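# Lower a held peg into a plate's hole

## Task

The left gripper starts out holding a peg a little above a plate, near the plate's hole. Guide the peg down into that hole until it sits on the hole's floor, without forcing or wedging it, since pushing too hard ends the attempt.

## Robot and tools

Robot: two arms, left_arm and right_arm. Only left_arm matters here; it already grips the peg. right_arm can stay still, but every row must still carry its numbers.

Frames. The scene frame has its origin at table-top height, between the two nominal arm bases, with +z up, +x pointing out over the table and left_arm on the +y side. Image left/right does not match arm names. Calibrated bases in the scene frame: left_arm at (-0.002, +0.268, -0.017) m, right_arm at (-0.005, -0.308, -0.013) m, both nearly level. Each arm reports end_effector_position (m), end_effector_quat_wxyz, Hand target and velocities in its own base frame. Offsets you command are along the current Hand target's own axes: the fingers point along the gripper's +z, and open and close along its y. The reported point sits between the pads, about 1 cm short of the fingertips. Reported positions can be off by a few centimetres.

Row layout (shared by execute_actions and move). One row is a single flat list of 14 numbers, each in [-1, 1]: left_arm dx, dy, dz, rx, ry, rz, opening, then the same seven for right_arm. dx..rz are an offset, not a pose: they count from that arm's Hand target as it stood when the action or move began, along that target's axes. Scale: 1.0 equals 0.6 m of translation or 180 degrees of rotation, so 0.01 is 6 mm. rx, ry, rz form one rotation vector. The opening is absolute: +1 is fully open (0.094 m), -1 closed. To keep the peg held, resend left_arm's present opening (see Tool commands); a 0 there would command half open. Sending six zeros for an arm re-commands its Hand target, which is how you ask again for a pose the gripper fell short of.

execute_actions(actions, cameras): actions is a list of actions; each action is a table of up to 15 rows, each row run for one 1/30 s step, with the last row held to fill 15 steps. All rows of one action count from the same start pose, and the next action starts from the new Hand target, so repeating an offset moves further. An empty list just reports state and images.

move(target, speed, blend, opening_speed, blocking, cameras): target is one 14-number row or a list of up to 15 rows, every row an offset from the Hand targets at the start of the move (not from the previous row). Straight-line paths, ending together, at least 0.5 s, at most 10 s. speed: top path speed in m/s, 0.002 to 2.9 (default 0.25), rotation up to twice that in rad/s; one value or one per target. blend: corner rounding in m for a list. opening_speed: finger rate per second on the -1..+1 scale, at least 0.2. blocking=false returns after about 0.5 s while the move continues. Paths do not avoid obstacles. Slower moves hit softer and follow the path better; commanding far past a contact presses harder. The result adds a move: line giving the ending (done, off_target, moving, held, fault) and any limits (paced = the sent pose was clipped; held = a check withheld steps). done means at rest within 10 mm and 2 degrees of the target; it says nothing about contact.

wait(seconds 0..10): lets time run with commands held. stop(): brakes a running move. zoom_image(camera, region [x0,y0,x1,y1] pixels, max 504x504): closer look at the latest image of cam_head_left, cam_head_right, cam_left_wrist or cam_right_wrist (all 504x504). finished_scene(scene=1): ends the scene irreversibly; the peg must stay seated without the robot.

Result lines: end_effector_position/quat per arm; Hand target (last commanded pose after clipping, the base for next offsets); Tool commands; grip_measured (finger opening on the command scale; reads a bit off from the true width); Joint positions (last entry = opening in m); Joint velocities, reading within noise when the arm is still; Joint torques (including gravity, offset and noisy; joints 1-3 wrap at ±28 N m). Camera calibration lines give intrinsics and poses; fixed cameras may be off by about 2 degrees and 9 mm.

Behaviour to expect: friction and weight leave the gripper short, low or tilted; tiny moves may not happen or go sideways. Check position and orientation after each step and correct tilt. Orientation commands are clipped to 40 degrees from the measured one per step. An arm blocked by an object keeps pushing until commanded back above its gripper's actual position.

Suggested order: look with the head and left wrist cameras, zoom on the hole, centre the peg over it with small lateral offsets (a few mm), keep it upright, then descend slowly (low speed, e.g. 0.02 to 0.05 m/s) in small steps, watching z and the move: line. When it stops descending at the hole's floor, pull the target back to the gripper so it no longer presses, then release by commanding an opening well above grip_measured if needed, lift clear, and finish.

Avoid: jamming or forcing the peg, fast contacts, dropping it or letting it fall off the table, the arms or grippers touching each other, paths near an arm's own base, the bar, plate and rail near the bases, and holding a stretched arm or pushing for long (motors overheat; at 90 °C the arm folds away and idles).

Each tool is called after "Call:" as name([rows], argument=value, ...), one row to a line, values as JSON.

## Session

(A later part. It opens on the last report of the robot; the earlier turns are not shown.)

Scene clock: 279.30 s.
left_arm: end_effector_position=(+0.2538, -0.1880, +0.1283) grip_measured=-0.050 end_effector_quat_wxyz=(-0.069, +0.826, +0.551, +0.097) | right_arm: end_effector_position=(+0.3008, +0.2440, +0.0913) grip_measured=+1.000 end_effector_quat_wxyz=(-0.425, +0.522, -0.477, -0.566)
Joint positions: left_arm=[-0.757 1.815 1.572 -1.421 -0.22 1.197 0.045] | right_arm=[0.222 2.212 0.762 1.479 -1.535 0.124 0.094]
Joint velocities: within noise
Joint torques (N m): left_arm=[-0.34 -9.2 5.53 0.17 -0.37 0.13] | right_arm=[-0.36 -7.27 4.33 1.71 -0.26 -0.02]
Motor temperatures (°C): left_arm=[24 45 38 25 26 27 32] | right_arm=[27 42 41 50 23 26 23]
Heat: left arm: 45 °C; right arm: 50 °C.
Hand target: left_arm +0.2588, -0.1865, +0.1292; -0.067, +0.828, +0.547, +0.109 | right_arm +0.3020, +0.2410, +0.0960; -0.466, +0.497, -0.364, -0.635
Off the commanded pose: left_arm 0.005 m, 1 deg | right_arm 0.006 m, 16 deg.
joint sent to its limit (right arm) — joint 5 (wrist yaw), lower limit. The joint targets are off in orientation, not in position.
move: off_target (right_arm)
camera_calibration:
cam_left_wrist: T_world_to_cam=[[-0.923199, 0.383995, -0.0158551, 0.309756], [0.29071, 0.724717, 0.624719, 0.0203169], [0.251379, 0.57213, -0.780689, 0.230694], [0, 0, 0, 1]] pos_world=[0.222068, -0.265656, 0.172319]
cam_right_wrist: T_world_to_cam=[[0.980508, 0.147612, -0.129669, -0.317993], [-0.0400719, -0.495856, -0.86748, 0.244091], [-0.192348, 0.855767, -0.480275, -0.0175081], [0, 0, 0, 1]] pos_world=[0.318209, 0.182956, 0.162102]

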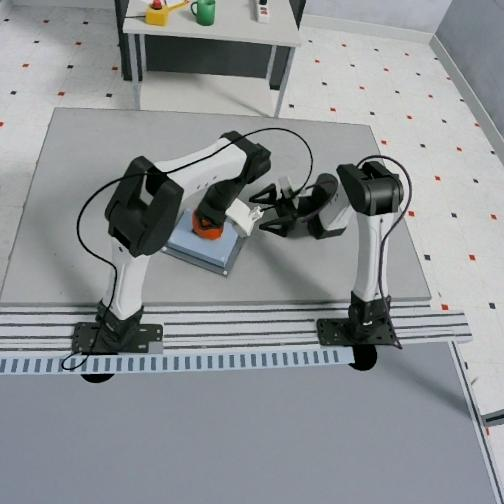

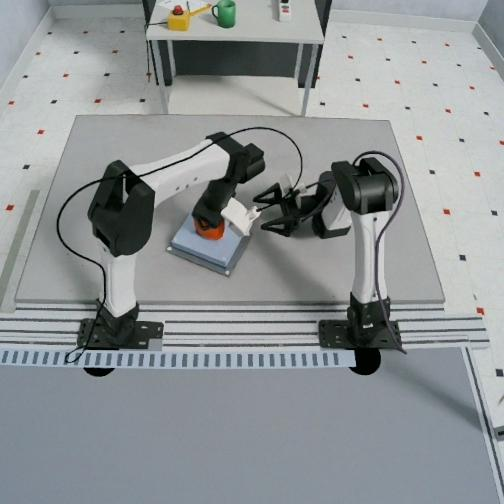

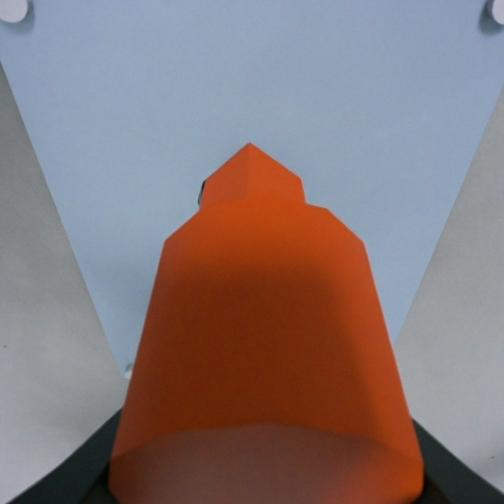

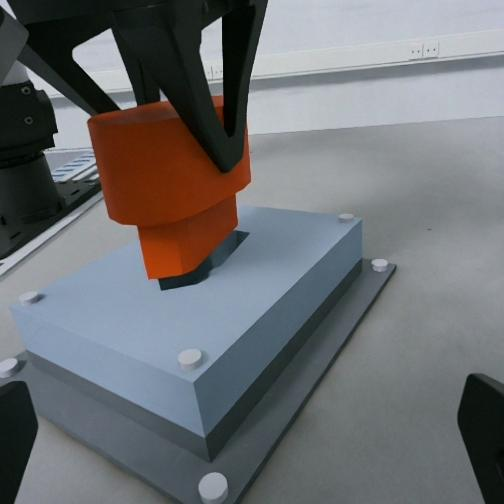

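Call:
move(target=[0.0035,0.0016,0.0035,0,0,0,-1,0,0,0,0,0,0,1], speed=0.03, cameras=["cam_left_wrist","cam_right_wrist"])

Call:
zoom_image(camera="cam_left_wrist", region=[150, 80, 350, 280])

Call:
zoom_image(camera="cam_right_wrist", region=[90, 140, 290, 340])

Scene clock: 305.83 s.
left_arm: end_effector_position=(+0.2552, -0.1891, +0.1281) grip_measured=-0.050 end_effector_quat_wxyz=(-0.066, +0.828, +0.548, +0.098) | right_arm: end_effector_position=(+0.3008, +0.2440, +0.0912) grip_measured=+1.000 end_effector_quat_wxyz=(-0.425, +0.522, -0.477, -0.566)
Joint positions: left_arm=[-0.757 1.815 1.572 -1.413 -0.221 1.205 0.045] | right_arm=[0.222 2.212 0.762 1.478 -1.535 0.123 0.094]
Joint velocities: within noise
Joint torques (N m): left_arm=[0.31 -9.24 4.98 0.17 -0.37 0.1] | right_arm=[-0.36 -7.28 4.33 1.7 -0.26 -0.02]
Motor temperatures (°C): left_arm=[24 45 38 25 26 27 32] | right_arm=[27 42 41 51 23 26 23]
Heat: left arm: 45 °C; right arm: 51 °C.
Hand target: left_arm +0.2607, -0.1845, +0.1277; -0.067, +0.827, +0.547, +0.109 | right_arm +0.3020, +0.2410, +0.0960; -0.466, +0.497, -0.364, -0.635
Off the commanded pose: left_arm 0.007 m, 1 deg | right_arm 0.006 m, 16 deg.
joint sent to its limit (right arm) — joint 5 (wrist yaw), lower limit. The joint targets are off in orientation, not in position.
move: off_target (right_arm)
camera_calibration:
cam_left_wrist: T_world_to_cam=[[-0.919951, 0.391457, -0.0212473, 0.312778], [0.294012, 0.724769, 0.62311, 0.020202], [0.25932, 0.566984, -0.781845, 0.227989], [0, 0, 0, 1]] pos_world=[0.222679, -0.266347, 0.17231]
cam_right_wrist: T_world_to_cam=[[0.980507, 0.1476, -0.129693, -0.318], [-0.0400985, -0.49586, -0.867476, 0.244013], [-0.192349, 0.855767, -0.480275, -0.0175556], [0, 0, 0, 1]] pos_world=[0.318209, 0.182956, 0.162002]
Images, in order (width x height): cam_left_wrist 504x504, cam_right_wrist 504x504.

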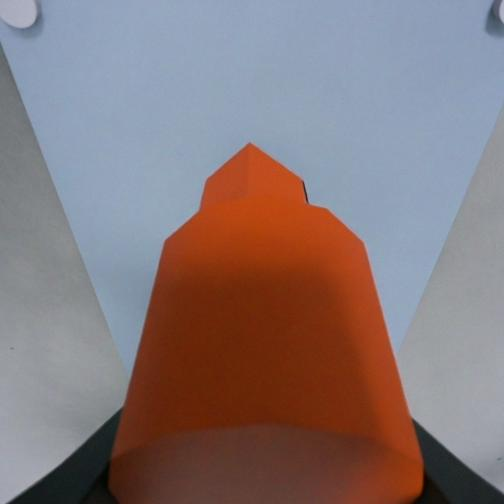

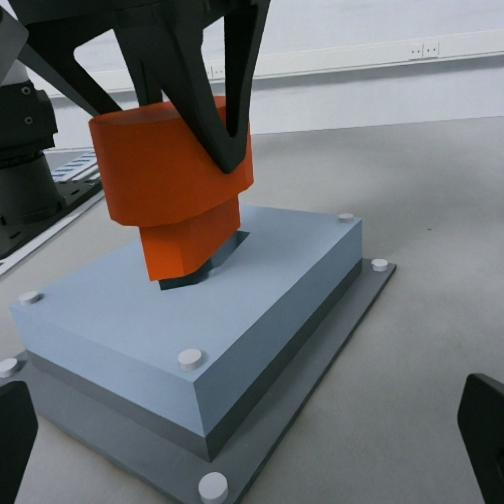

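Scaled by 2.520 from the camera's 504x504 image, which has a finer 720x720 frame.

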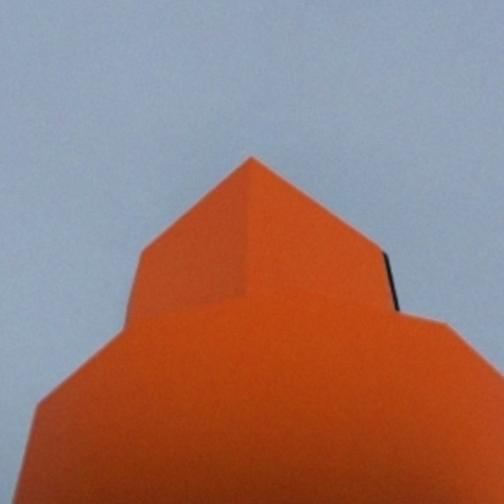

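Scaled by 2.520 from the camera's 504x504 image, which has a finer 720x720 frame.

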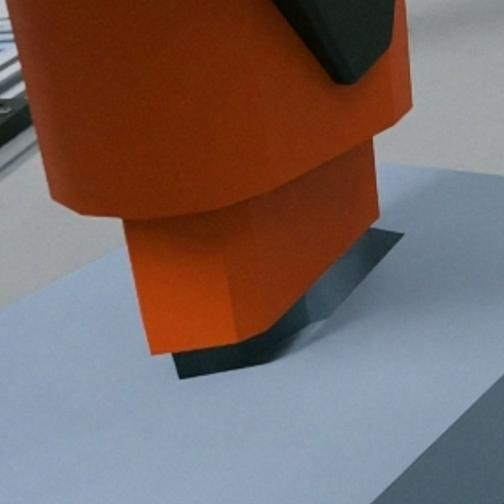

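Call:
move(target=[0.0065,-0.0009,0.0017,0,0,0,-1,0,0,0,0,0,0,1], speed=0.03, cameras=["cam_left_wrist","cam_right_wrist"])

Call:
zoom_image(camera="cam_left_wrist", region=[150, 80, 350, 280])

Call:
zoom_image(camera="cam_right_wrist", region=[90, 140, 290, 340])

Scene clock: 314.30 s.
left_arm: end_effector_position=(+0.2565, -0.1853, +0.1258) grip_measured=-0.050 end_effector_quat_wxyz=(-0.070, +0.828, +0.548, +0.097) | right_arm: end_effector_position=(+0.3008, +0.2440, +0.0912) grip_measured=+1.000 end_effector_quat_wxyz=(-0.425, +0.522, -0.477, -0.566)
Joint positions: left_arm=[-0.746 1.815 1.562 -1.408 -0.222 1.216 0.045] | right_arm=[0.222 2.212 0.762 1.476 -1.535 0.122 0.094]
Joint velocities: within noise
Joint torques (N m): left_arm=[0.32 -9.98 4.98 0.14 -0.37 0.09] | right_arm=[-0.39 -7.31 4.27 1.71 -0.29 -0.03]
Motor temperatures (°C): left_arm=[24 45 38 25 26 27 32] | right_arm=[27 43 41 51 23 26 23]
Heat: left arm: 45 °C; right arm: 51 °C.
Hand target: left_arm +0.2618, -0.1805, +0.1277; -0.067, +0.827, +0.547, +0.109 | right_arm +0.3020, +0.2410, +0.0960; -0.466, +0.497, -0.364, -0.635
Off the commanded pose: left_arm 0.007 m, 1 deg | right_arm 0.006 m, 16 deg.
joint sent to its limit (right arm) — joint 5 (wrist yaw), lower limit. The joint targets are off in orientation, not in position.
move: off_target (right_arm)
camera_calibration:
cam_left_wrist: T_world_to_cam=[[-0.920111, 0.391407, -0.0140184, 0.311495], [0.297361, 0.721427, 0.625396, 0.0167489], [0.254898, 0.571265, -0.780182, 0.225372], [0, 0, 0, 1]] pos_world=[0.224183, -0.262751, 0.169723]
cam_right_wrist: T_world_to_cam=[[0.980446, 0.147603, -0.130149, -0.318018], [-0.040476, -0.495968, -0.867397, 0.244058], [-0.19258, 0.855704, -0.480296, -0.0174957], [0, 0, 0, 1]] pos_world=[0.318309, 0.182957, 0.161902]
Images, in order (width x height): cam_left_wrist 504x504, cam_right_wrist 504x504.

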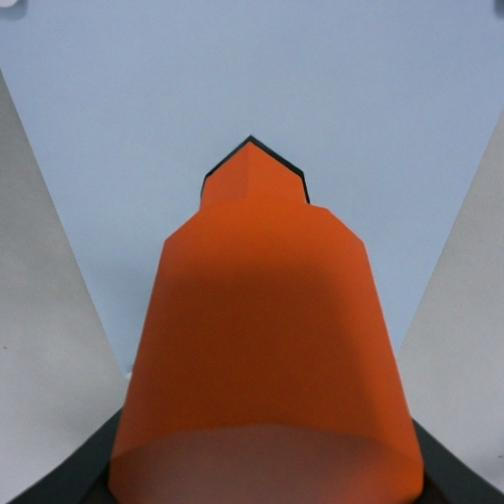

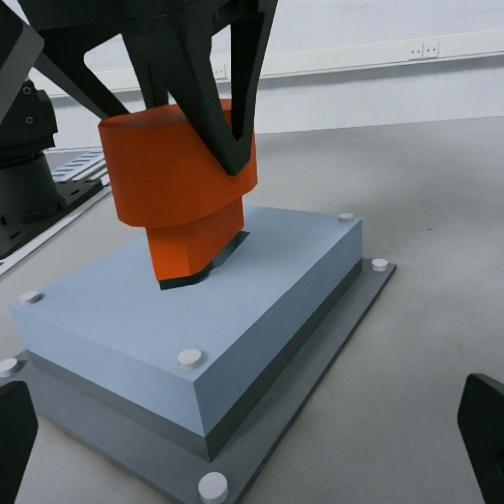

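Scaled by 2.520 from the camera's 504x504 image, which has a finer 720x720 frame.

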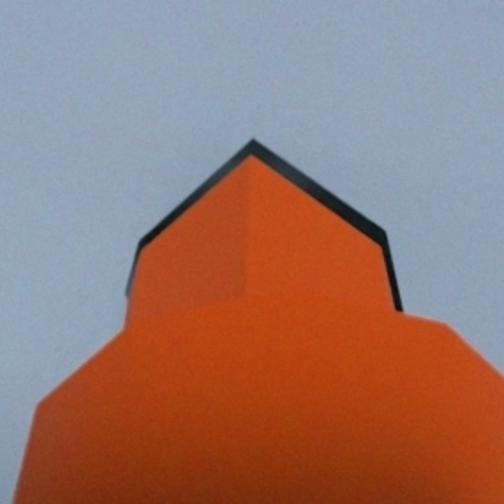

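Scaled by 2.520 from the camera's 504x504 image, which has a finer 720x720 frame.

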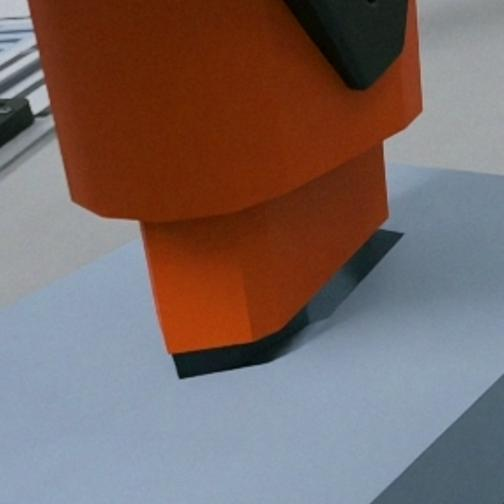

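Call:
zoom_image(camera="cam_left_wrist", region=[190, 120, 320, 220])

Call:
zoom_image(camera="cam_right_wrist", region=[140, 200, 270, 300])

Scaled by 3.877 from the camera's 504x504 image, which has a finer 720x720 frame.

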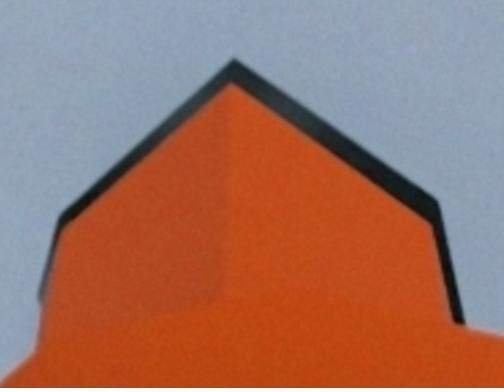

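Scaled by 3.877 from the camera's 504x504 image, which has a finer 720x720 frame.

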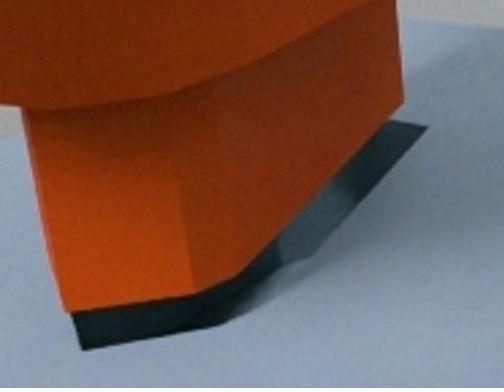

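Call:
move(target=[0.0013,-0.0030,0.0046,-0.0067,0,-0.004,-1,0,0,0,0,0,0,1], speed=0.03, cameras=["cam_left_wrist","cam_right_wrist"])

Call:
zoom_image(camera="cam_left_wrist", region=[190, 120, 320, 220])

Call:
zoom_image(camera="cam_right_wrist", region=[140, 200, 270, 300])

Scene clock: 344.90 s.
left_arm: end_effector_position=(+0.2552, -0.1830, +0.1189) grip_measured=-0.050 end_effector_quat_wxyz=(-0.072, +0.828, +0.547, +0.099) | right_arm: end_effector_position=(+0.3008, +0.2440, +0.0911) grip_measured=+1.000 end_effector_quat_wxyz=(-0.425, +0.522, -0.477, -0.566)
Joint positions: left_arm=[-0.746 1.808 1.526 -1.381 -0.227 1.217 0.045] | right_arm=[0.222 2.212 0.762 1.476 -1.535 0.122 0.094]
Joint velocities: within noise
Joint torques (N m): left_arm=[0.21 -11.82 4.4 0.27 -0.39 0.01] | right_arm=[-0.4 -7.31 4.25 1.7 -0.26 0.01]
Motor temperatures (°C): left_arm=[24 46 39 25 26 27 32] | right_arm=[27 43 41 53 23 26 23]
Heat: left arm: 46 °C; right arm: 53 °C.
Hand target: left_arm +0.2607, -0.1784, +0.1251; -0.058, +0.825, +0.551, +0.115 | right_arm +0.3020, +0.2410, +0.0960; -0.466, +0.497, -0.364, -0.635
Off the commanded pose: left_arm 0.010 m, 2 deg | right_arm 0.006 m, 16 deg.
joint sent to its limit (right arm) — joint 5 (wrist yaw), lower limit. The joint targets are off in orientation, not in position.
move: off_target (right_arm)
camera_calibration:
cam_left_wrist: T_world_to_cam=[[-0.919657, 0.392509, -0.0129706, 0.3093], [0.297403, 0.717631, 0.629728, 0.0185097], [0.256482, 0.575276, -0.776707, 0.21897], [0, 0, 0, 1]] pos_world=[0.222784, -0.260654, 0.162431]
cam_right_wrist: T_world_to_cam=[[0.980507, 0.147602, -0.129693, -0.318013], [-0.0400716, -0.495974, -0.867412, 0.243928], [-0.192357, 0.8557, -0.480392, -0.0175703], [0, 0, 0, 1]] pos_world=[0.318209, 0.182957, 0.161902]
Images, in order (width x height): cam_left_wrist 504x504, cam_right_wrist 504x504.

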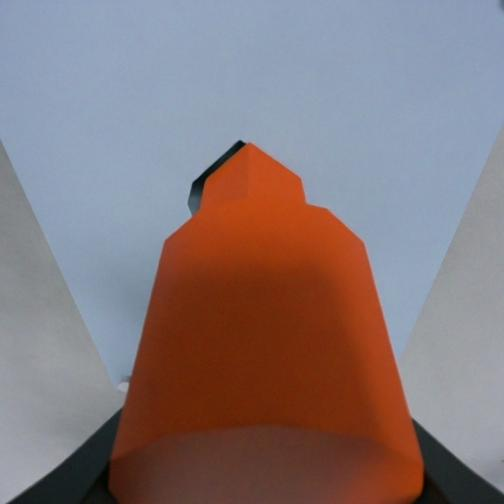

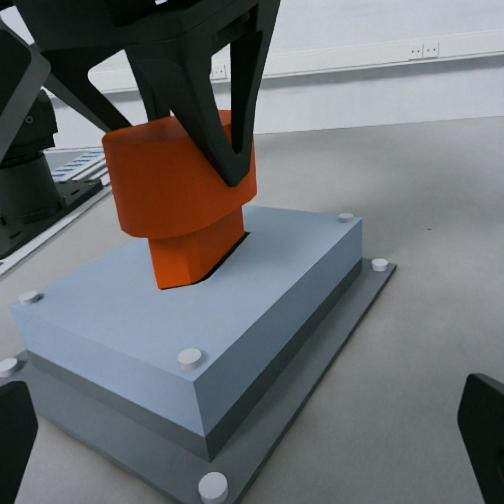

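Scaled by 3.877 from the camera's 504x504 image, which has a finer 720x720 frame.

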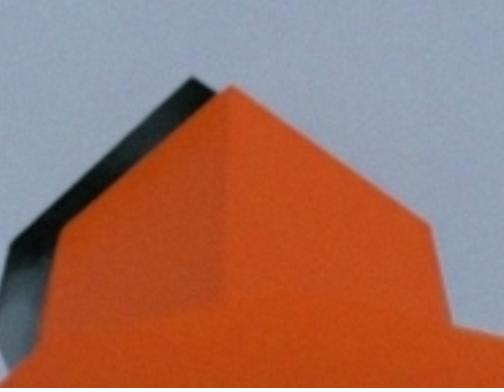

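Scaled by 3.877 from the camera's 504x504 image, which has a finer 720x720 frame.

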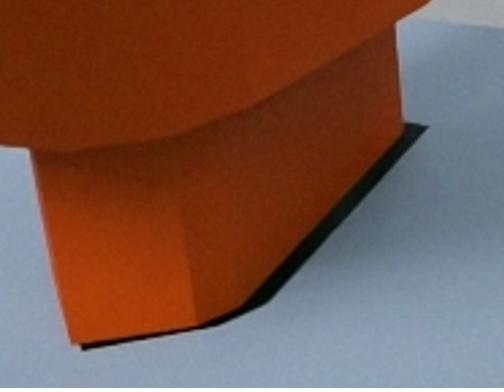

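Call:
move(target=[0.0016,0.0013,-0.0057,-0.0067,0,-0.0055,-1,0,0,0,0,0,0,1], speed=0.03, cameras=["cam_left_wrist","cam_right_wrist"])

Call:
zoom_image(camera="cam_left_wrist", region=[190, 120, 320, 220])

Call:
zoom_image(camera="cam_right_wrist", region=[140, 200, 270, 300])

Scene clock: 362.67 s.
left_arm: end_effector_position=(+0.2567, -0.1825, +0.1182) grip_measured=-0.050 end_effector_quat_wxyz=(-0.066, +0.827, +0.548, +0.105) | right_arm: end_effector_position=(+0.3008, +0.2440, +0.0911) grip_measured=+1.000 end_effector_quat_wxyz=(-0.425, +0.522, -0.477, -0.566)
Joint positions: left_arm=[-0.746 1.8 1.511 -1.363 -0.235 1.216 0.045] | right_arm=[0.222 2.212 0.762 1.475 -1.535 0.121 0.094]
Joint velocities: within noise
Joint torques (N m): left_arm=[0.01 -12.55 5 0.2 -0.39 -0.11] | right_arm=[-0.36 -7.39 4.26 1.71 -0.28 -0.03]
Motor temperatures (°C): left_arm=[24 48 38 25 26 27 32] | right_arm=[27 43 41 53 23 26 23]
Heat: left arm: 48 °C; right arm: 53 °C.
Hand target: left_arm +0.2614, -0.1786, +0.1287; -0.048, +0.820, +0.557, +0.121 | right_arm +0.3020, +0.2410, +0.0960; -0.466, +0.497, -0.364, -0.635
Off the commanded pose: left_arm 0.012 m, 3 deg | right_arm 0.006 m, 16 deg.
joint sent to its limit (right arm) — joint 5 (wrist yaw), lower limit. The joint targets are off in orientation, not in position.
move: off_target (left_arm, right_arm)
camera_calibration:
cam_left_wrist: T_world_to_cam=[[-0.919629, 0.391772, -0.0282341, 0.312173], [0.287248, 0.719816, 0.631944, 0.0210078], [0.267901, 0.573044, -0.774499, 0.214173], [0, 0, 0, 1]] pos_world=[0.223671, -0.260153, 0.161415]
cam_right_wrist: T_world_to_cam=[[0.980449, 0.147592, -0.130143, -0.318031], [-0.0404588, -0.496045, -0.867354, 0.243973], [-0.192571, 0.855661, -0.480375, -0.0175263], [0, 0, 0, 1]] pos_world=[0.318309, 0.182957, 0.161802]
Images, in order (width x height): cam_left_wrist 504x504, cam_right_wrist 504x504.

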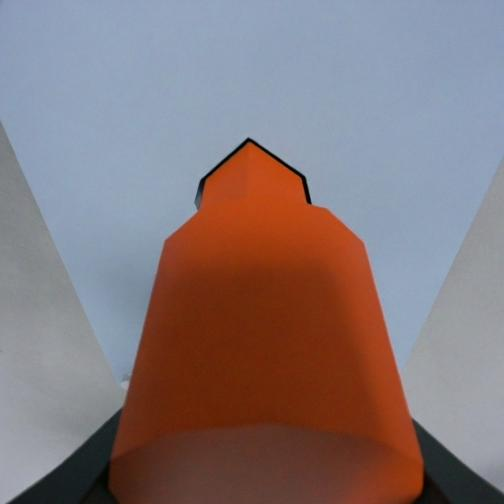

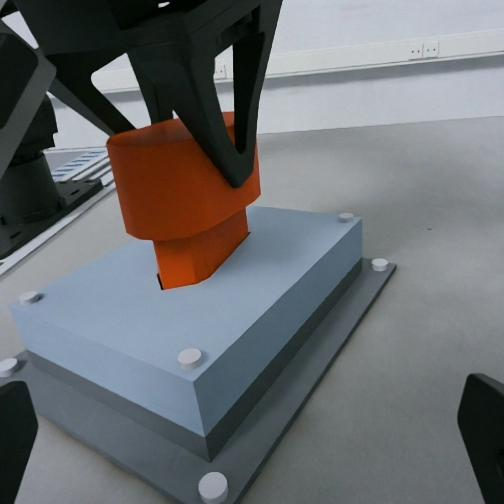

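Scaled by 3.877 from the camera's 504x504 image, which has a finer 720x720 frame.

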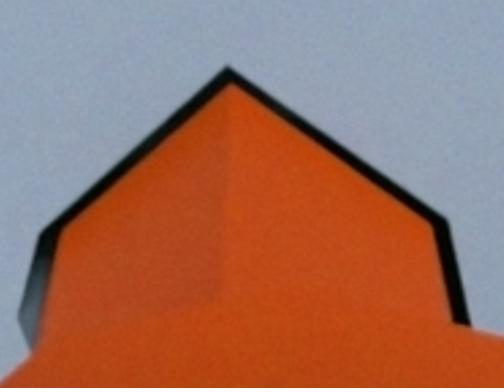

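Scaled by 3.877 from the camera's 504x504 image, which has a finer 720x720 frame.

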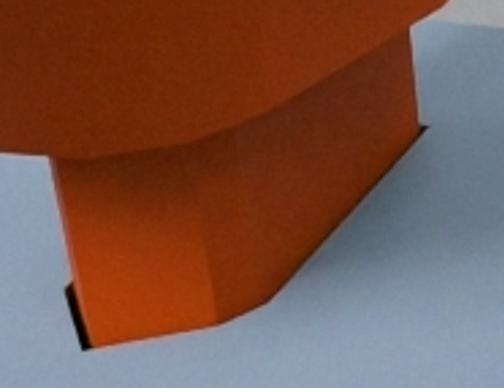

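Call:
execute_actions(actions=[])

Call:
zoom_image(camera="cam_head_right", region=[160, 130, 320, 290])

Call:
zoom_image(camera="cam_head_left", region=[160, 130, 320, 290])

Scene clock: 367.63 s.
left_arm: end_effector_position=(+0.2569, -0.1826, +0.1182) grip_measured=-0.050 end_effector_quat_wxyz=(-0.066, +0.827, +0.548, +0.105) | right_arm: end_effector_position=(+0.3008, +0.2440, +0.0911) grip_measured=+1.000 end_effector_quat_wxyz=(-0.425, +0.522, -0.477, -0.566)
Joint positions: left_arm=[-0.746 1.8 1.511 -1.362 -0.236 1.216 0.045] | right_arm=[0.222 2.212 0.762 1.475 -1.535 0.122 0.094]
Joint velocities: within noise
Joint torques (N m): left_arm=[0.01 -12.55 5 0.19 -0.38 -0.12] | right_arm=[-0.38 -7.35 4.26 1.71 -0.29 -0.02]
Motor temperatures (°C): left_arm=[24 51 38 25 26 27 32] | right_arm=[27 43 40 53 23 26 23]
Heat: left arm: 51 °C; right arm: 53 °C.
Hand target: left_arm +0.2614, -0.1786, +0.1287; -0.048, +0.820, +0.557, +0.121 | right_arm +0.3020, +0.2410, +0.0960; -0.466, +0.497, -0.364, -0.635
Tool commands: left_gripper/opening=-1.0 right_gripper/opening=+1.0
Off the commanded pose: left_arm 0.012 m, 3 deg | right_arm 0.006 m, 16 deg.
camera_calibration:
cam_left_wrist: T_world_to_cam=[[-0.919584, 0.391812, -0.0291332, 0.312501], [0.28673, 0.719951, 0.632026, 0.0210889], [0.26861, 0.572847, -0.7744, 0.213893], [0, 0, 0, 1]] pos_world=[0.223871, -0.260153, 0.161414]
cam_right_wrist: T_world_to_cam=[[0.980395, 0.14762, -0.130514, -0.317974], [-0.0407602, -0.496101, -0.867307, 0.244121], [-0.19278, 0.855624, -0.480358, -0.0175407], [0, 0, 0, 1]] pos_world=[0.318309, 0.183057, 0.161802]

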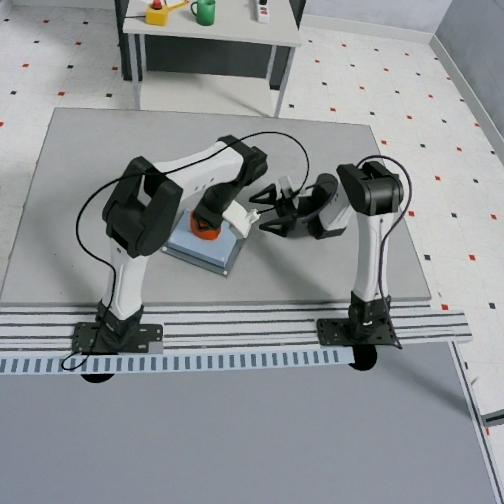

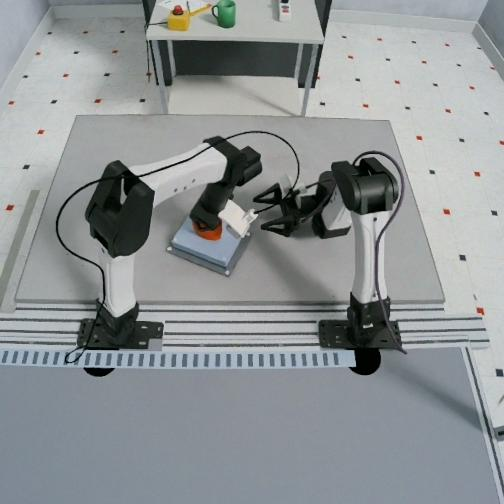

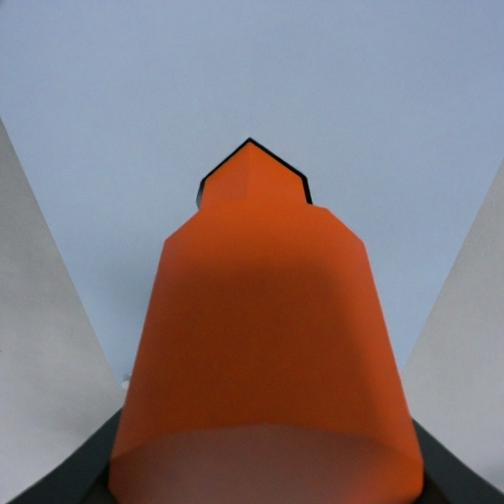

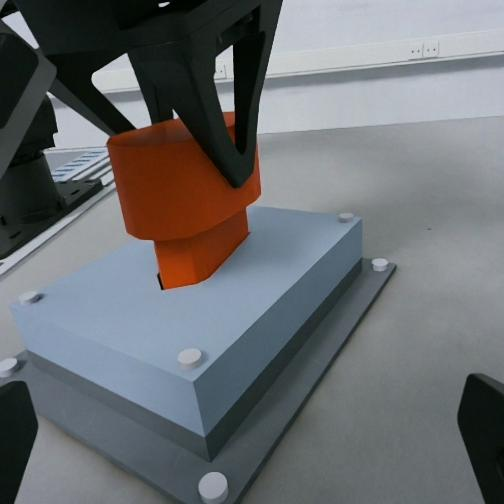

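Scaled by 3.150 from the camera's 504x504 image, which has a finer 720x720 frame.

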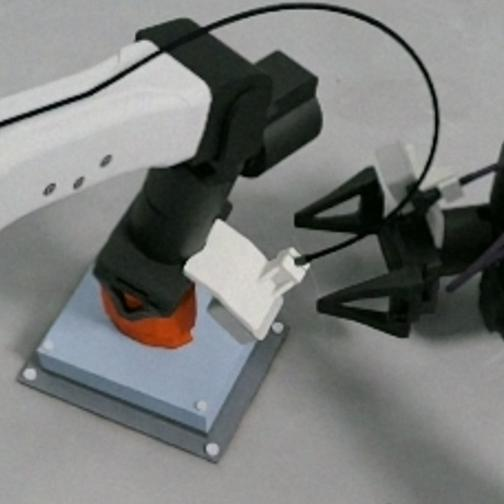

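Scaled by 3.150 from the camera's 504x504 image, which has a finer 720x720 frame.

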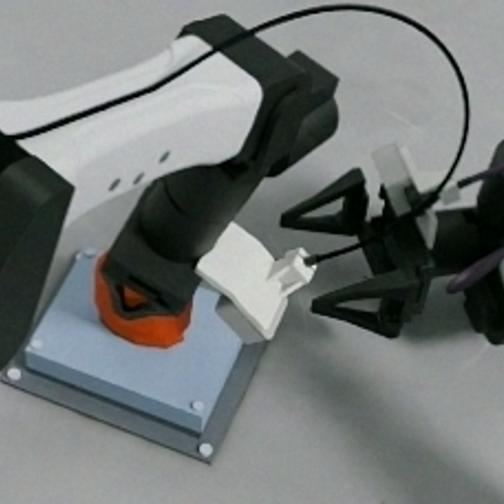

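Call:
move(target=[-0.0010,-0.0009,0.0049,0,-0.0022,-0.0044,-1,0,0,0,0,0,0,1], speed=0.02, cameras=["cam_left_wrist","cam_right_wrist"])

Call:
zoom_image(camera="cam_left_wrist", region=[190, 120, 320, 220])

Call:
zoom_image(camera="cam_right_wrist", region=[140, 200, 270, 300])

Scene clock: 383.30 s.
left_arm: end_effector_position=(+0.2566, -0.1823, +0.1142) grip_measured=-0.050 end_effector_quat_wxyz=(-0.066, +0.825, +0.552, +0.105) | right_arm: end_effector_position=(+0.3008, +0.2440, +0.0910) grip_measured=+1.000 end_effector_quat_wxyz=(-0.425, +0.522, -0.477, -0.566)
Joint positions: left_arm=[-0.746 1.8 1.496 -1.348 -0.236 1.207 0.045] | right_arm=[0.222 2.212 0.762 1.475 -1.535 0.121 0.094]
Joint velocities: within noise
Joint torques (N m): left_arm=[0.27 -12.92 4.98 0.23 -0.32 -0.15] | right_arm=[-0.39 -7.38 4.33 1.72 -0.25 -0.03]
Motor temperatures (°C): left_arm=[24 56 38 25 26 27 33] | right_arm=[27 44 40 54 23 26 23]
Heat: left arm: 56 °C; right arm: 54 °C.
Hand target: left_arm +0.2611, -0.1784, +0.1257; -0.045, +0.817, +0.563, +0.118 | right_arm +0.3020, +0.2410, +0.0960; -0.466, +0.497, -0.364, -0.635
Off the commanded pose: left_arm 0.013 m, 3 deg | right_arm 0.006 m, 16 deg.
joint sent to its limit (right arm) — joint 5 (wrist yaw), lower limit. The joint targets are off in orientation, not in position.
move: off_target (left_arm, right_arm)
camera_calibration:
cam_left_wrist: T_world_to_cam=[[-0.922993, 0.383622, -0.0302855, 0.311372], [0.27958, 0.722579, 0.63223, 0.0258231], [0.264421, 0.575077, -0.774189, 0.212234], [0, 0, 0, 1]] pos_world=[0.224055, -0.260159, 0.157413]
cam_right_wrist: T_world_to_cam=[[0.980454, 0.147636, -0.130055, -0.318055], [-0.040363, -0.496029, -0.867367, 0.243941], [-0.192566, 0.855663, -0.480375, -0.0175282], [0, 0, 0, 1]] pos_world=[0.318309, 0.182957, 0.161802]
Images, in order (width x height): cam_left_wrist 504x504, cam_right_wrist 504x504.

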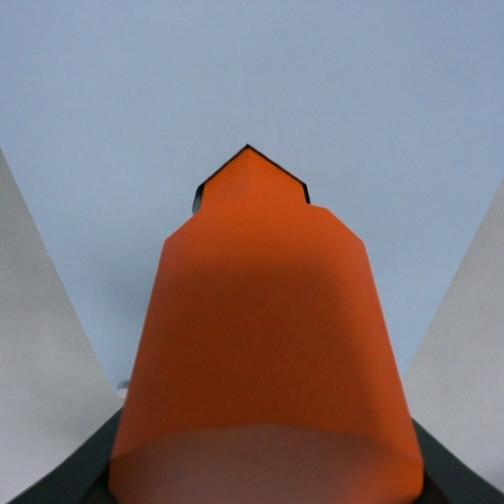

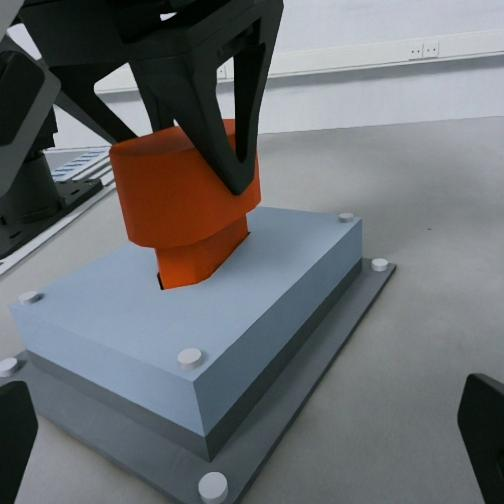

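Scaled by 3.877 from the camera's 504x504 image, which has a finer 720x720 frame.

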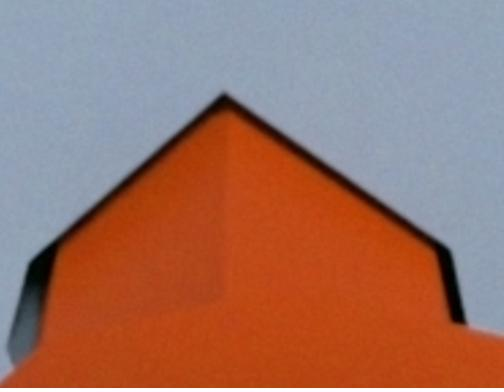

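Scaled by 3.877 from the camera's 504x504 image, which has a finer 720x720 frame.

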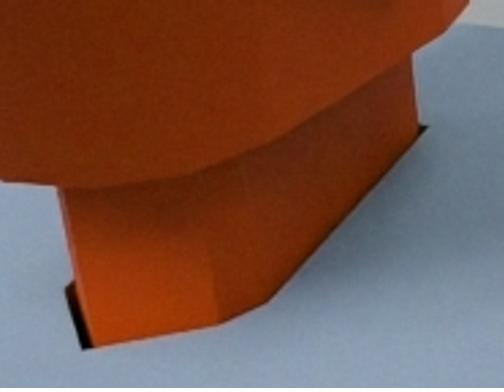

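Call:
move(target=[-0.0011,-0.0003,0.0066,0,0,-0.003,-1,0,0,0,0,0,0,1], speed=0.02, cameras=["cam_left_wrist","cam_right_wrist"])

Call:
zoom_image(camera="cam_left_wrist", region=[190, 120, 320, 220])

Call:
zoom_image(camera="cam_right_wrist", region=[140, 200, 270, 300])

Scene clock: 394.07 s.
left_arm: end_effector_position=(+0.2565, -0.1823, +0.1103) grip_measured=-0.050 end_effector_quat_wxyz=(-0.065, +0.822, +0.556, +0.106) | right_arm: end_effector_position=(+0.3008, +0.2440, +0.0910) grip_measured=+1.000 end_effector_quat_wxyz=(-0.425, +0.522, -0.477, -0.566)
Joint positions: left_arm=[-0.746 1.8 1.48 -1.331 -0.236 1.198 0.045] | right_arm=[0.222 2.212 0.762 1.475 -1.535 0.12 0.094]
Joint velocities: within noise
Joint torques (N m): left_arm=[0.35 -12.89 4.96 0.19 -0.32 -0.14] | right_arm=[-0.35 -7.34 4.23 1.71 -0.26 -0.03]
Motor temperatures (°C): left_arm=[24 59 38 25 26 27 33] | right_arm=[27 44 40 54 23 26 23]
Heat: left arm: 59 °C; right arm: 54 °C.
Hand target: left_arm +0.2612, -0.1781, +0.1217; -0.045, +0.814, +0.566, +0.119 | right_arm +0.3020, +0.2410, +0.0960; -0.466, +0.497, -0.364, -0.635
Off the commanded pose: left_arm 0.013 m, 3 deg | right_arm 0.006 m, 16 deg.
joint sent to its limit (right arm) — joint 5 (wrist yaw), lower limit. The joint targets are off in orientation, not in position.
move: off_target (left_arm, right_arm)
camera_calibration:
cam_left_wrist: T_world_to_cam=[[-0.926011, 0.376013, -0.033423, 0.31105], [0.271923, 0.72583, 0.631846, 0.0309017], [0.261842, 0.576008, -0.774373, 0.210024], [0, 0, 0, 1]] pos_world=[0.22464, -0.260364, 0.153508]
cam_right_wrist: T_world_to_cam=[[0.980506, 0.147595, -0.129708, -0.318035], [-0.0400882, -0.495977, -0.86741, 0.24376], [-0.192358, 0.8557, -0.480392, -0.0176661], [0, 0, 0, 1]] pos_world=[0.318209, 0.182957, 0.161702]
Images, in order (width x height): cam_left_wrist 504x504, cam_right_wrist 504x504.

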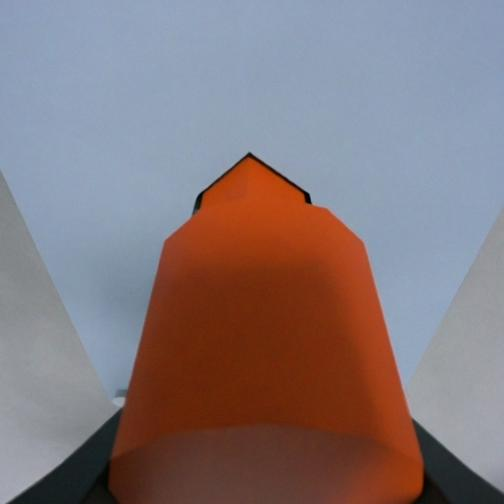

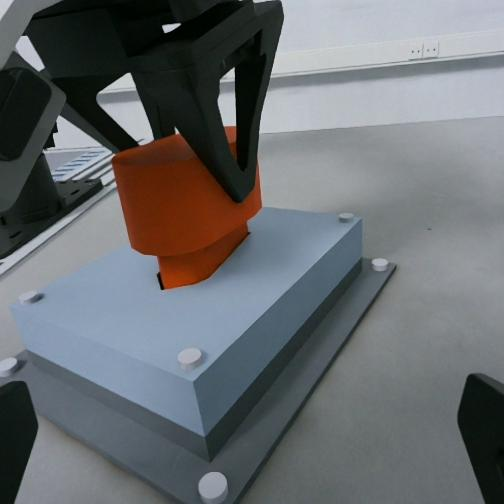

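Scaled by 3.877 from the camera's 504x504 image, which has a finer 720x720 frame.

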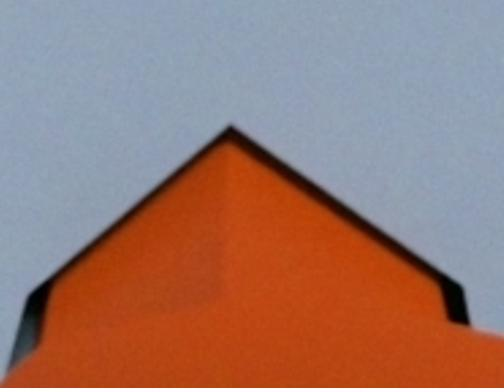

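Scaled by 3.877 from the camera's 504x504 image, which has a finer 720x720 frame.

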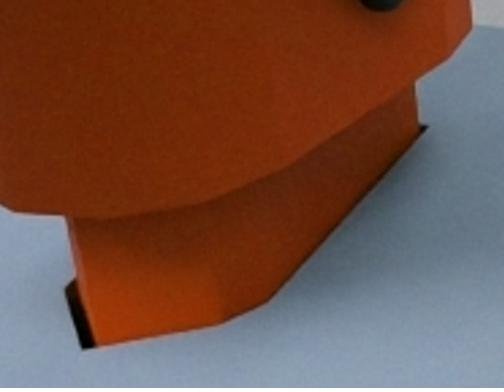

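Call:
move(target=[-0.0037,-0.0005,0.0125,0,0,-0.001,-1,0,0,0,0,0,0,1], speed=0.02, cameras=["cam_left_wrist","cam_right_wrist"])

Call:
zoom_image(camera="cam_left_wrist", region=[190, 130, 320, 230])

Call:
zoom_image(camera="cam_right_wrist", region=[140, 200, 270, 300])

Scene clock: 399.97 s.
left_arm: end_effector_position=(+0.2568, -0.1825, +0.1034) grip_measured=-0.050 end_effector_quat_wxyz=(-0.063, +0.821, +0.557, +0.106) | right_arm: end_effector_position=(+0.3008, +0.2440, +0.0909) grip_measured=+1.000 end_effector_quat_wxyz=(-0.425, +0.522, -0.477, -0.566)
Joint positions: left_arm=[-0.746 1.8 1.453 -1.3 -0.236 1.194 0.045] | right_arm=[0.222 2.212 0.762 1.474 -1.535 0.12 0.094]
Joint velocities: within noise
Joint torques (N m): left_arm=[0.28 -12.6 4.98 0.18 -0.32 -0.13] | right_arm=[-0.39 -7.34 4.31 1.7 -0.27 -0.06]
Motor temperatures (°C): left_arm=[24 60 38 25 26 27 33] | right_arm=[27 44 40 54 23 26 23]
Heat: left arm: 60 °C; right arm: 54 °C.
Hand target: left_arm +0.2613, -0.1784, +0.1139; -0.045, +0.813, +0.568, +0.119 | right_arm +0.3020, +0.2410, +0.0960; -0.466, +0.497, -0.364, -0.635
Off the commanded pose: left_arm 0.012 m, 3 deg | right_arm 0.006 m, 16 deg.
joint sent to its limit (right arm) — joint 5 (wrist yaw), lower limit. The joint targets are off in orientation, not in position.
move: off_target (left_arm, right_arm)
camera_calibration:
cam_left_wrist: T_world_to_cam=[[-0.927243, 0.372497, -0.0383043, 0.311341], [0.266749, 0.728852, 0.63057, 0.0373186], [0.262803, 0.574474, -0.775186, 0.204346], [0, 0, 0, 1]] pos_world=[0.225031, -0.260565, 0.1468]
cam_right_wrist: T_world_to_cam=[[0.980453, 0.147631, -0.130064, -0.31808], [-0.040373, -0.496031, -0.867366, 0.243908], [-0.192566, 0.855662, -0.480375, -0.0176616], [0, 0, 0, 1]] pos_world=[0.318309, 0.183057, 0.161702]
Images, in order (width x height): cam_left_wrist 504x504, cam_right_wrist 504x504.

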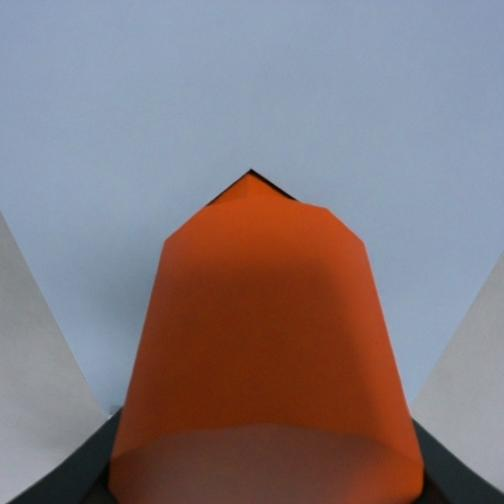

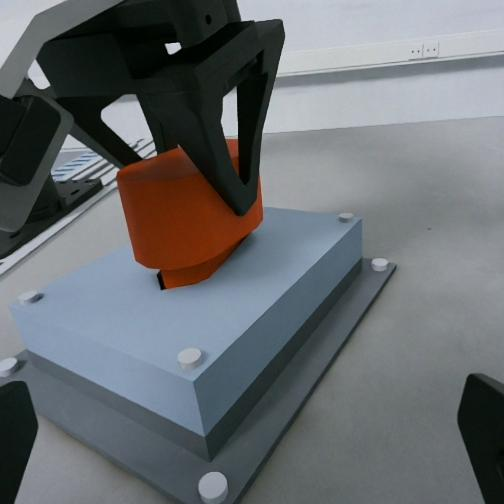

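Scaled by 3.877 from the camera's 504x504 image, which has a finer 720x720 frame.

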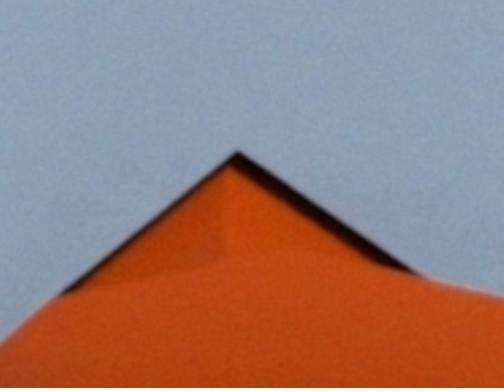

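Scaled by 3.877 from the camera's 504x504 image, which has a finer 720x720 frame.

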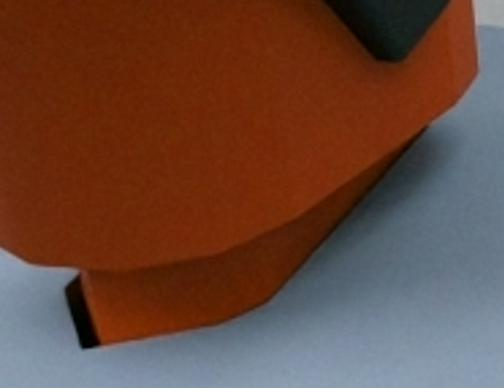

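Call:
move(target=[-0.0021,-0.0010,0.0080,0,0,0,-1,0,0,0,0,0,0,1], speed=0.02, cameras=["cam_left_wrist","cam_right_wrist"])

Call:
zoom_image(camera="cam_right_wrist", region=[140, 200, 270, 300])

Scene clock: 406.80 s.
left_arm: end_effector_position=(+0.2568, -0.1825, +0.0994) grip_measured=-0.050 end_effector_quat_wxyz=(-0.062, +0.821, +0.558, +0.106) | right_arm: end_effector_position=(+0.3008, +0.2440, +0.0909) grip_measured=+1.000 end_effector_quat_wxyz=(-0.425, +0.522, -0.477, -0.566)
Joint positions: left_arm=[-0.746 1.8 1.437 -1.282 -0.236 1.194 0.045] | right_arm=[0.222 2.212 0.762 1.473 -1.535 0.119 0.094]
Joint velocities: within noise
Joint torques (N m): left_arm=[0.25 -12.53 4.68 0.22 -0.32 -0.12] | right_arm=[-0.39 -7.43 4.22 1.71 -0.27 0]
Motor temperatures (°C): left_arm=[24 60 38 25 26 27 33] | right_arm=[27 44 40 54 23 26 23]
Heat: left arm: 60 °C; right arm: 54 °C.
Hand target: left_arm +0.2610, -0.1783, +0.1088; -0.045, +0.813, +0.568, +0.119 | right_arm +0.3020, +0.2410, +0.0960; -0.466, +0.497, -0.364, -0.635
Off the commanded pose: left_arm 0.011 m, 3 deg | right_arm 0.006 m, 16 deg.
joint sent to its limit (right arm) — joint 5 (wrist yaw), lower limit. The joint targets are off in orientation, not in position.
move: off_target (left_arm, right_arm)
camera_calibration:
cam_left_wrist: T_world_to_cam=[[-0.927464, 0.371743, -0.0402142, 0.311312], [0.265255, 0.729933, 0.62995, 0.0405497], [0.263533, 0.57359, -0.775593, 0.200906], [0, 0, 0, 1]] pos_world=[0.225029, -0.260564, 0.142796]
cam_right_wrist: T_world_to_cam=[[0.980508, 0.147583, -0.129702, -0.318034], [-0.0400711, -0.496053, -0.867367, 0.243762], [-0.192348, 0.855658, -0.480471, -0.0176486], [0, 0, 0, 1]] pos_world=[0.318209, 0.182957, 0.161702]
Images, in order (width x height): cam_left_wrist 504x504, cam_right_wrist 504x504.

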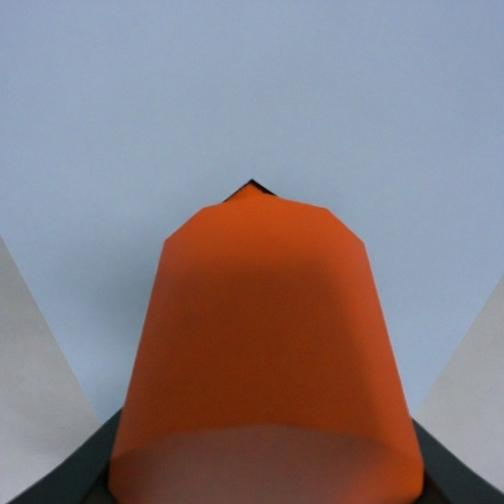

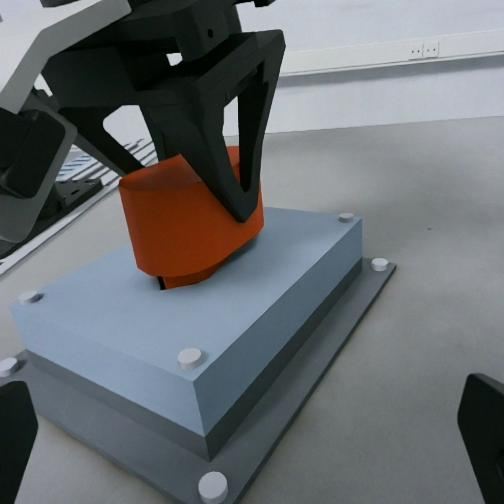

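Scaled by 3.877 from the camera's 504x504 image, which has a finer 720x720 frame.

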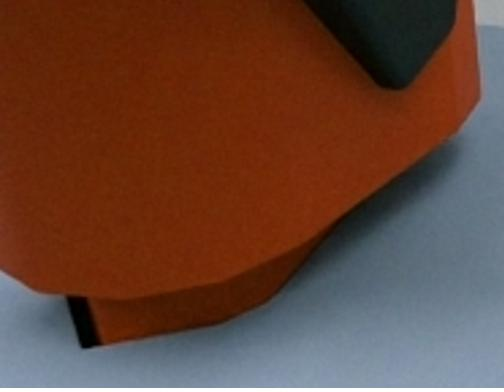

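Call:
move(target=[-0.0014,-0.0002,0.0048,0,0,0,-1,0,0,0,0,0,0,1], speed=0.02, cameras=["cam_left_wrist","cam_right_wrist"])

Call:
zoom_image(camera="cam_right_wrist", region=[140, 200, 270, 300])

Scene clock: 409.97 s.
left_arm: end_effector_position=(+0.2567, -0.1824, +0.0991) grip_measured=-0.050 end_effector_quat_wxyz=(-0.059, +0.821, +0.558, +0.107) | right_arm: end_effector_position=(+0.3008, +0.2440, +0.0909) grip_measured=+1.000 end_effector_quat_wxyz=(-0.425, +0.522, -0.477, -0.566)
Joint positions: left_arm=[-0.746 1.795 1.43 -1.275 -0.236 1.193 0.045] | right_arm=[0.222 2.212 0.762 1.473 -1.535 0.119 0.094]
Joint velocities: within noise
Joint torques (N m): left_arm=[0.24 -11.89 4.42 0.28 -0.32 -0.12] | right_arm=[-0.34 -7.41 4.27 1.68 -0.29 -0.02]
Motor temperatures (°C): left_arm=[24 60 38 25 26 27 33] | right_arm=[27 44 40 54 23 26 23]
Heat: left arm: 60 °C; right arm: 54 °C.
Hand target: left_arm +0.2610, -0.1785, +0.1059; -0.045, +0.813, +0.568, +0.119 | right_arm +0.3020, +0.2410, +0.0960; -0.466, +0.497, -0.364, -0.635
Off the commanded pose: left_arm 0.009 m, 3 deg | right_arm 0.006 m, 16 deg.
joint sent to its limit (right arm) — joint 5 (wrist yaw), lower limit. The joint targets are off in orientation, not in position.
move: off_target (left_arm, right_arm)
camera_calibration:
cam_left_wrist: T_world_to_cam=[[-0.927423, 0.371305, -0.0449433, 0.311465], [0.262664, 0.732137, 0.628477, 0.041844], [0.266261, 0.571059, -0.776529, 0.19959], [0, 0, 0, 1]] pos_world=[0.224726, -0.260262, 0.142688]
cam_right_wrist: T_world_to_cam=[[0.980455, 0.147612, -0.130073, -0.318089], [-0.0403725, -0.49611, -0.867321, 0.243828], [-0.192558, 0.85562, -0.480454, -0.0176919], [0, 0, 0, 1]] pos_world=[0.318309, 0.183057, 0.161602]
Images, in order (width x height): cam_left_wrist 504x504, cam_right_wrist 504x504.

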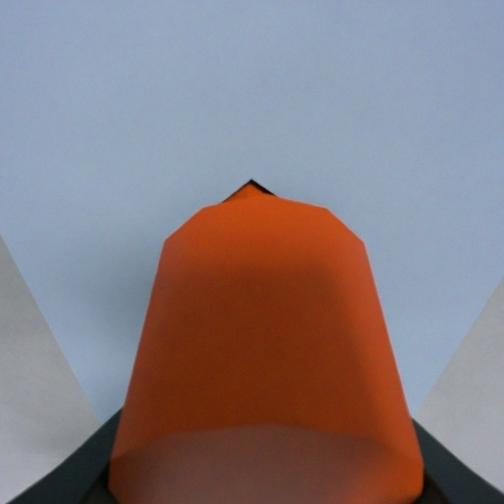

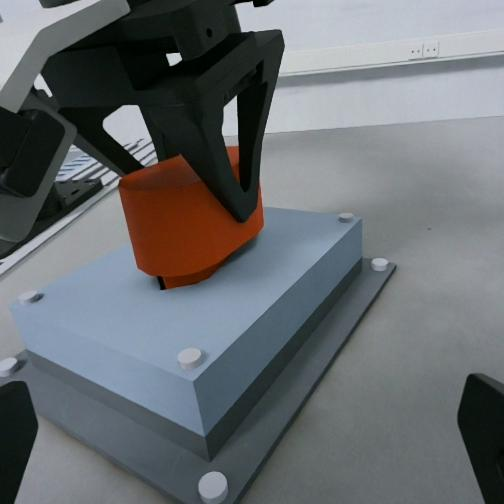

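Scaled by 3.877 from the camera's 504x504 image, which has a finer 720x720 frame.

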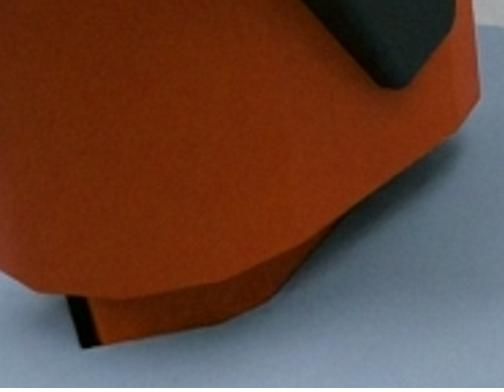

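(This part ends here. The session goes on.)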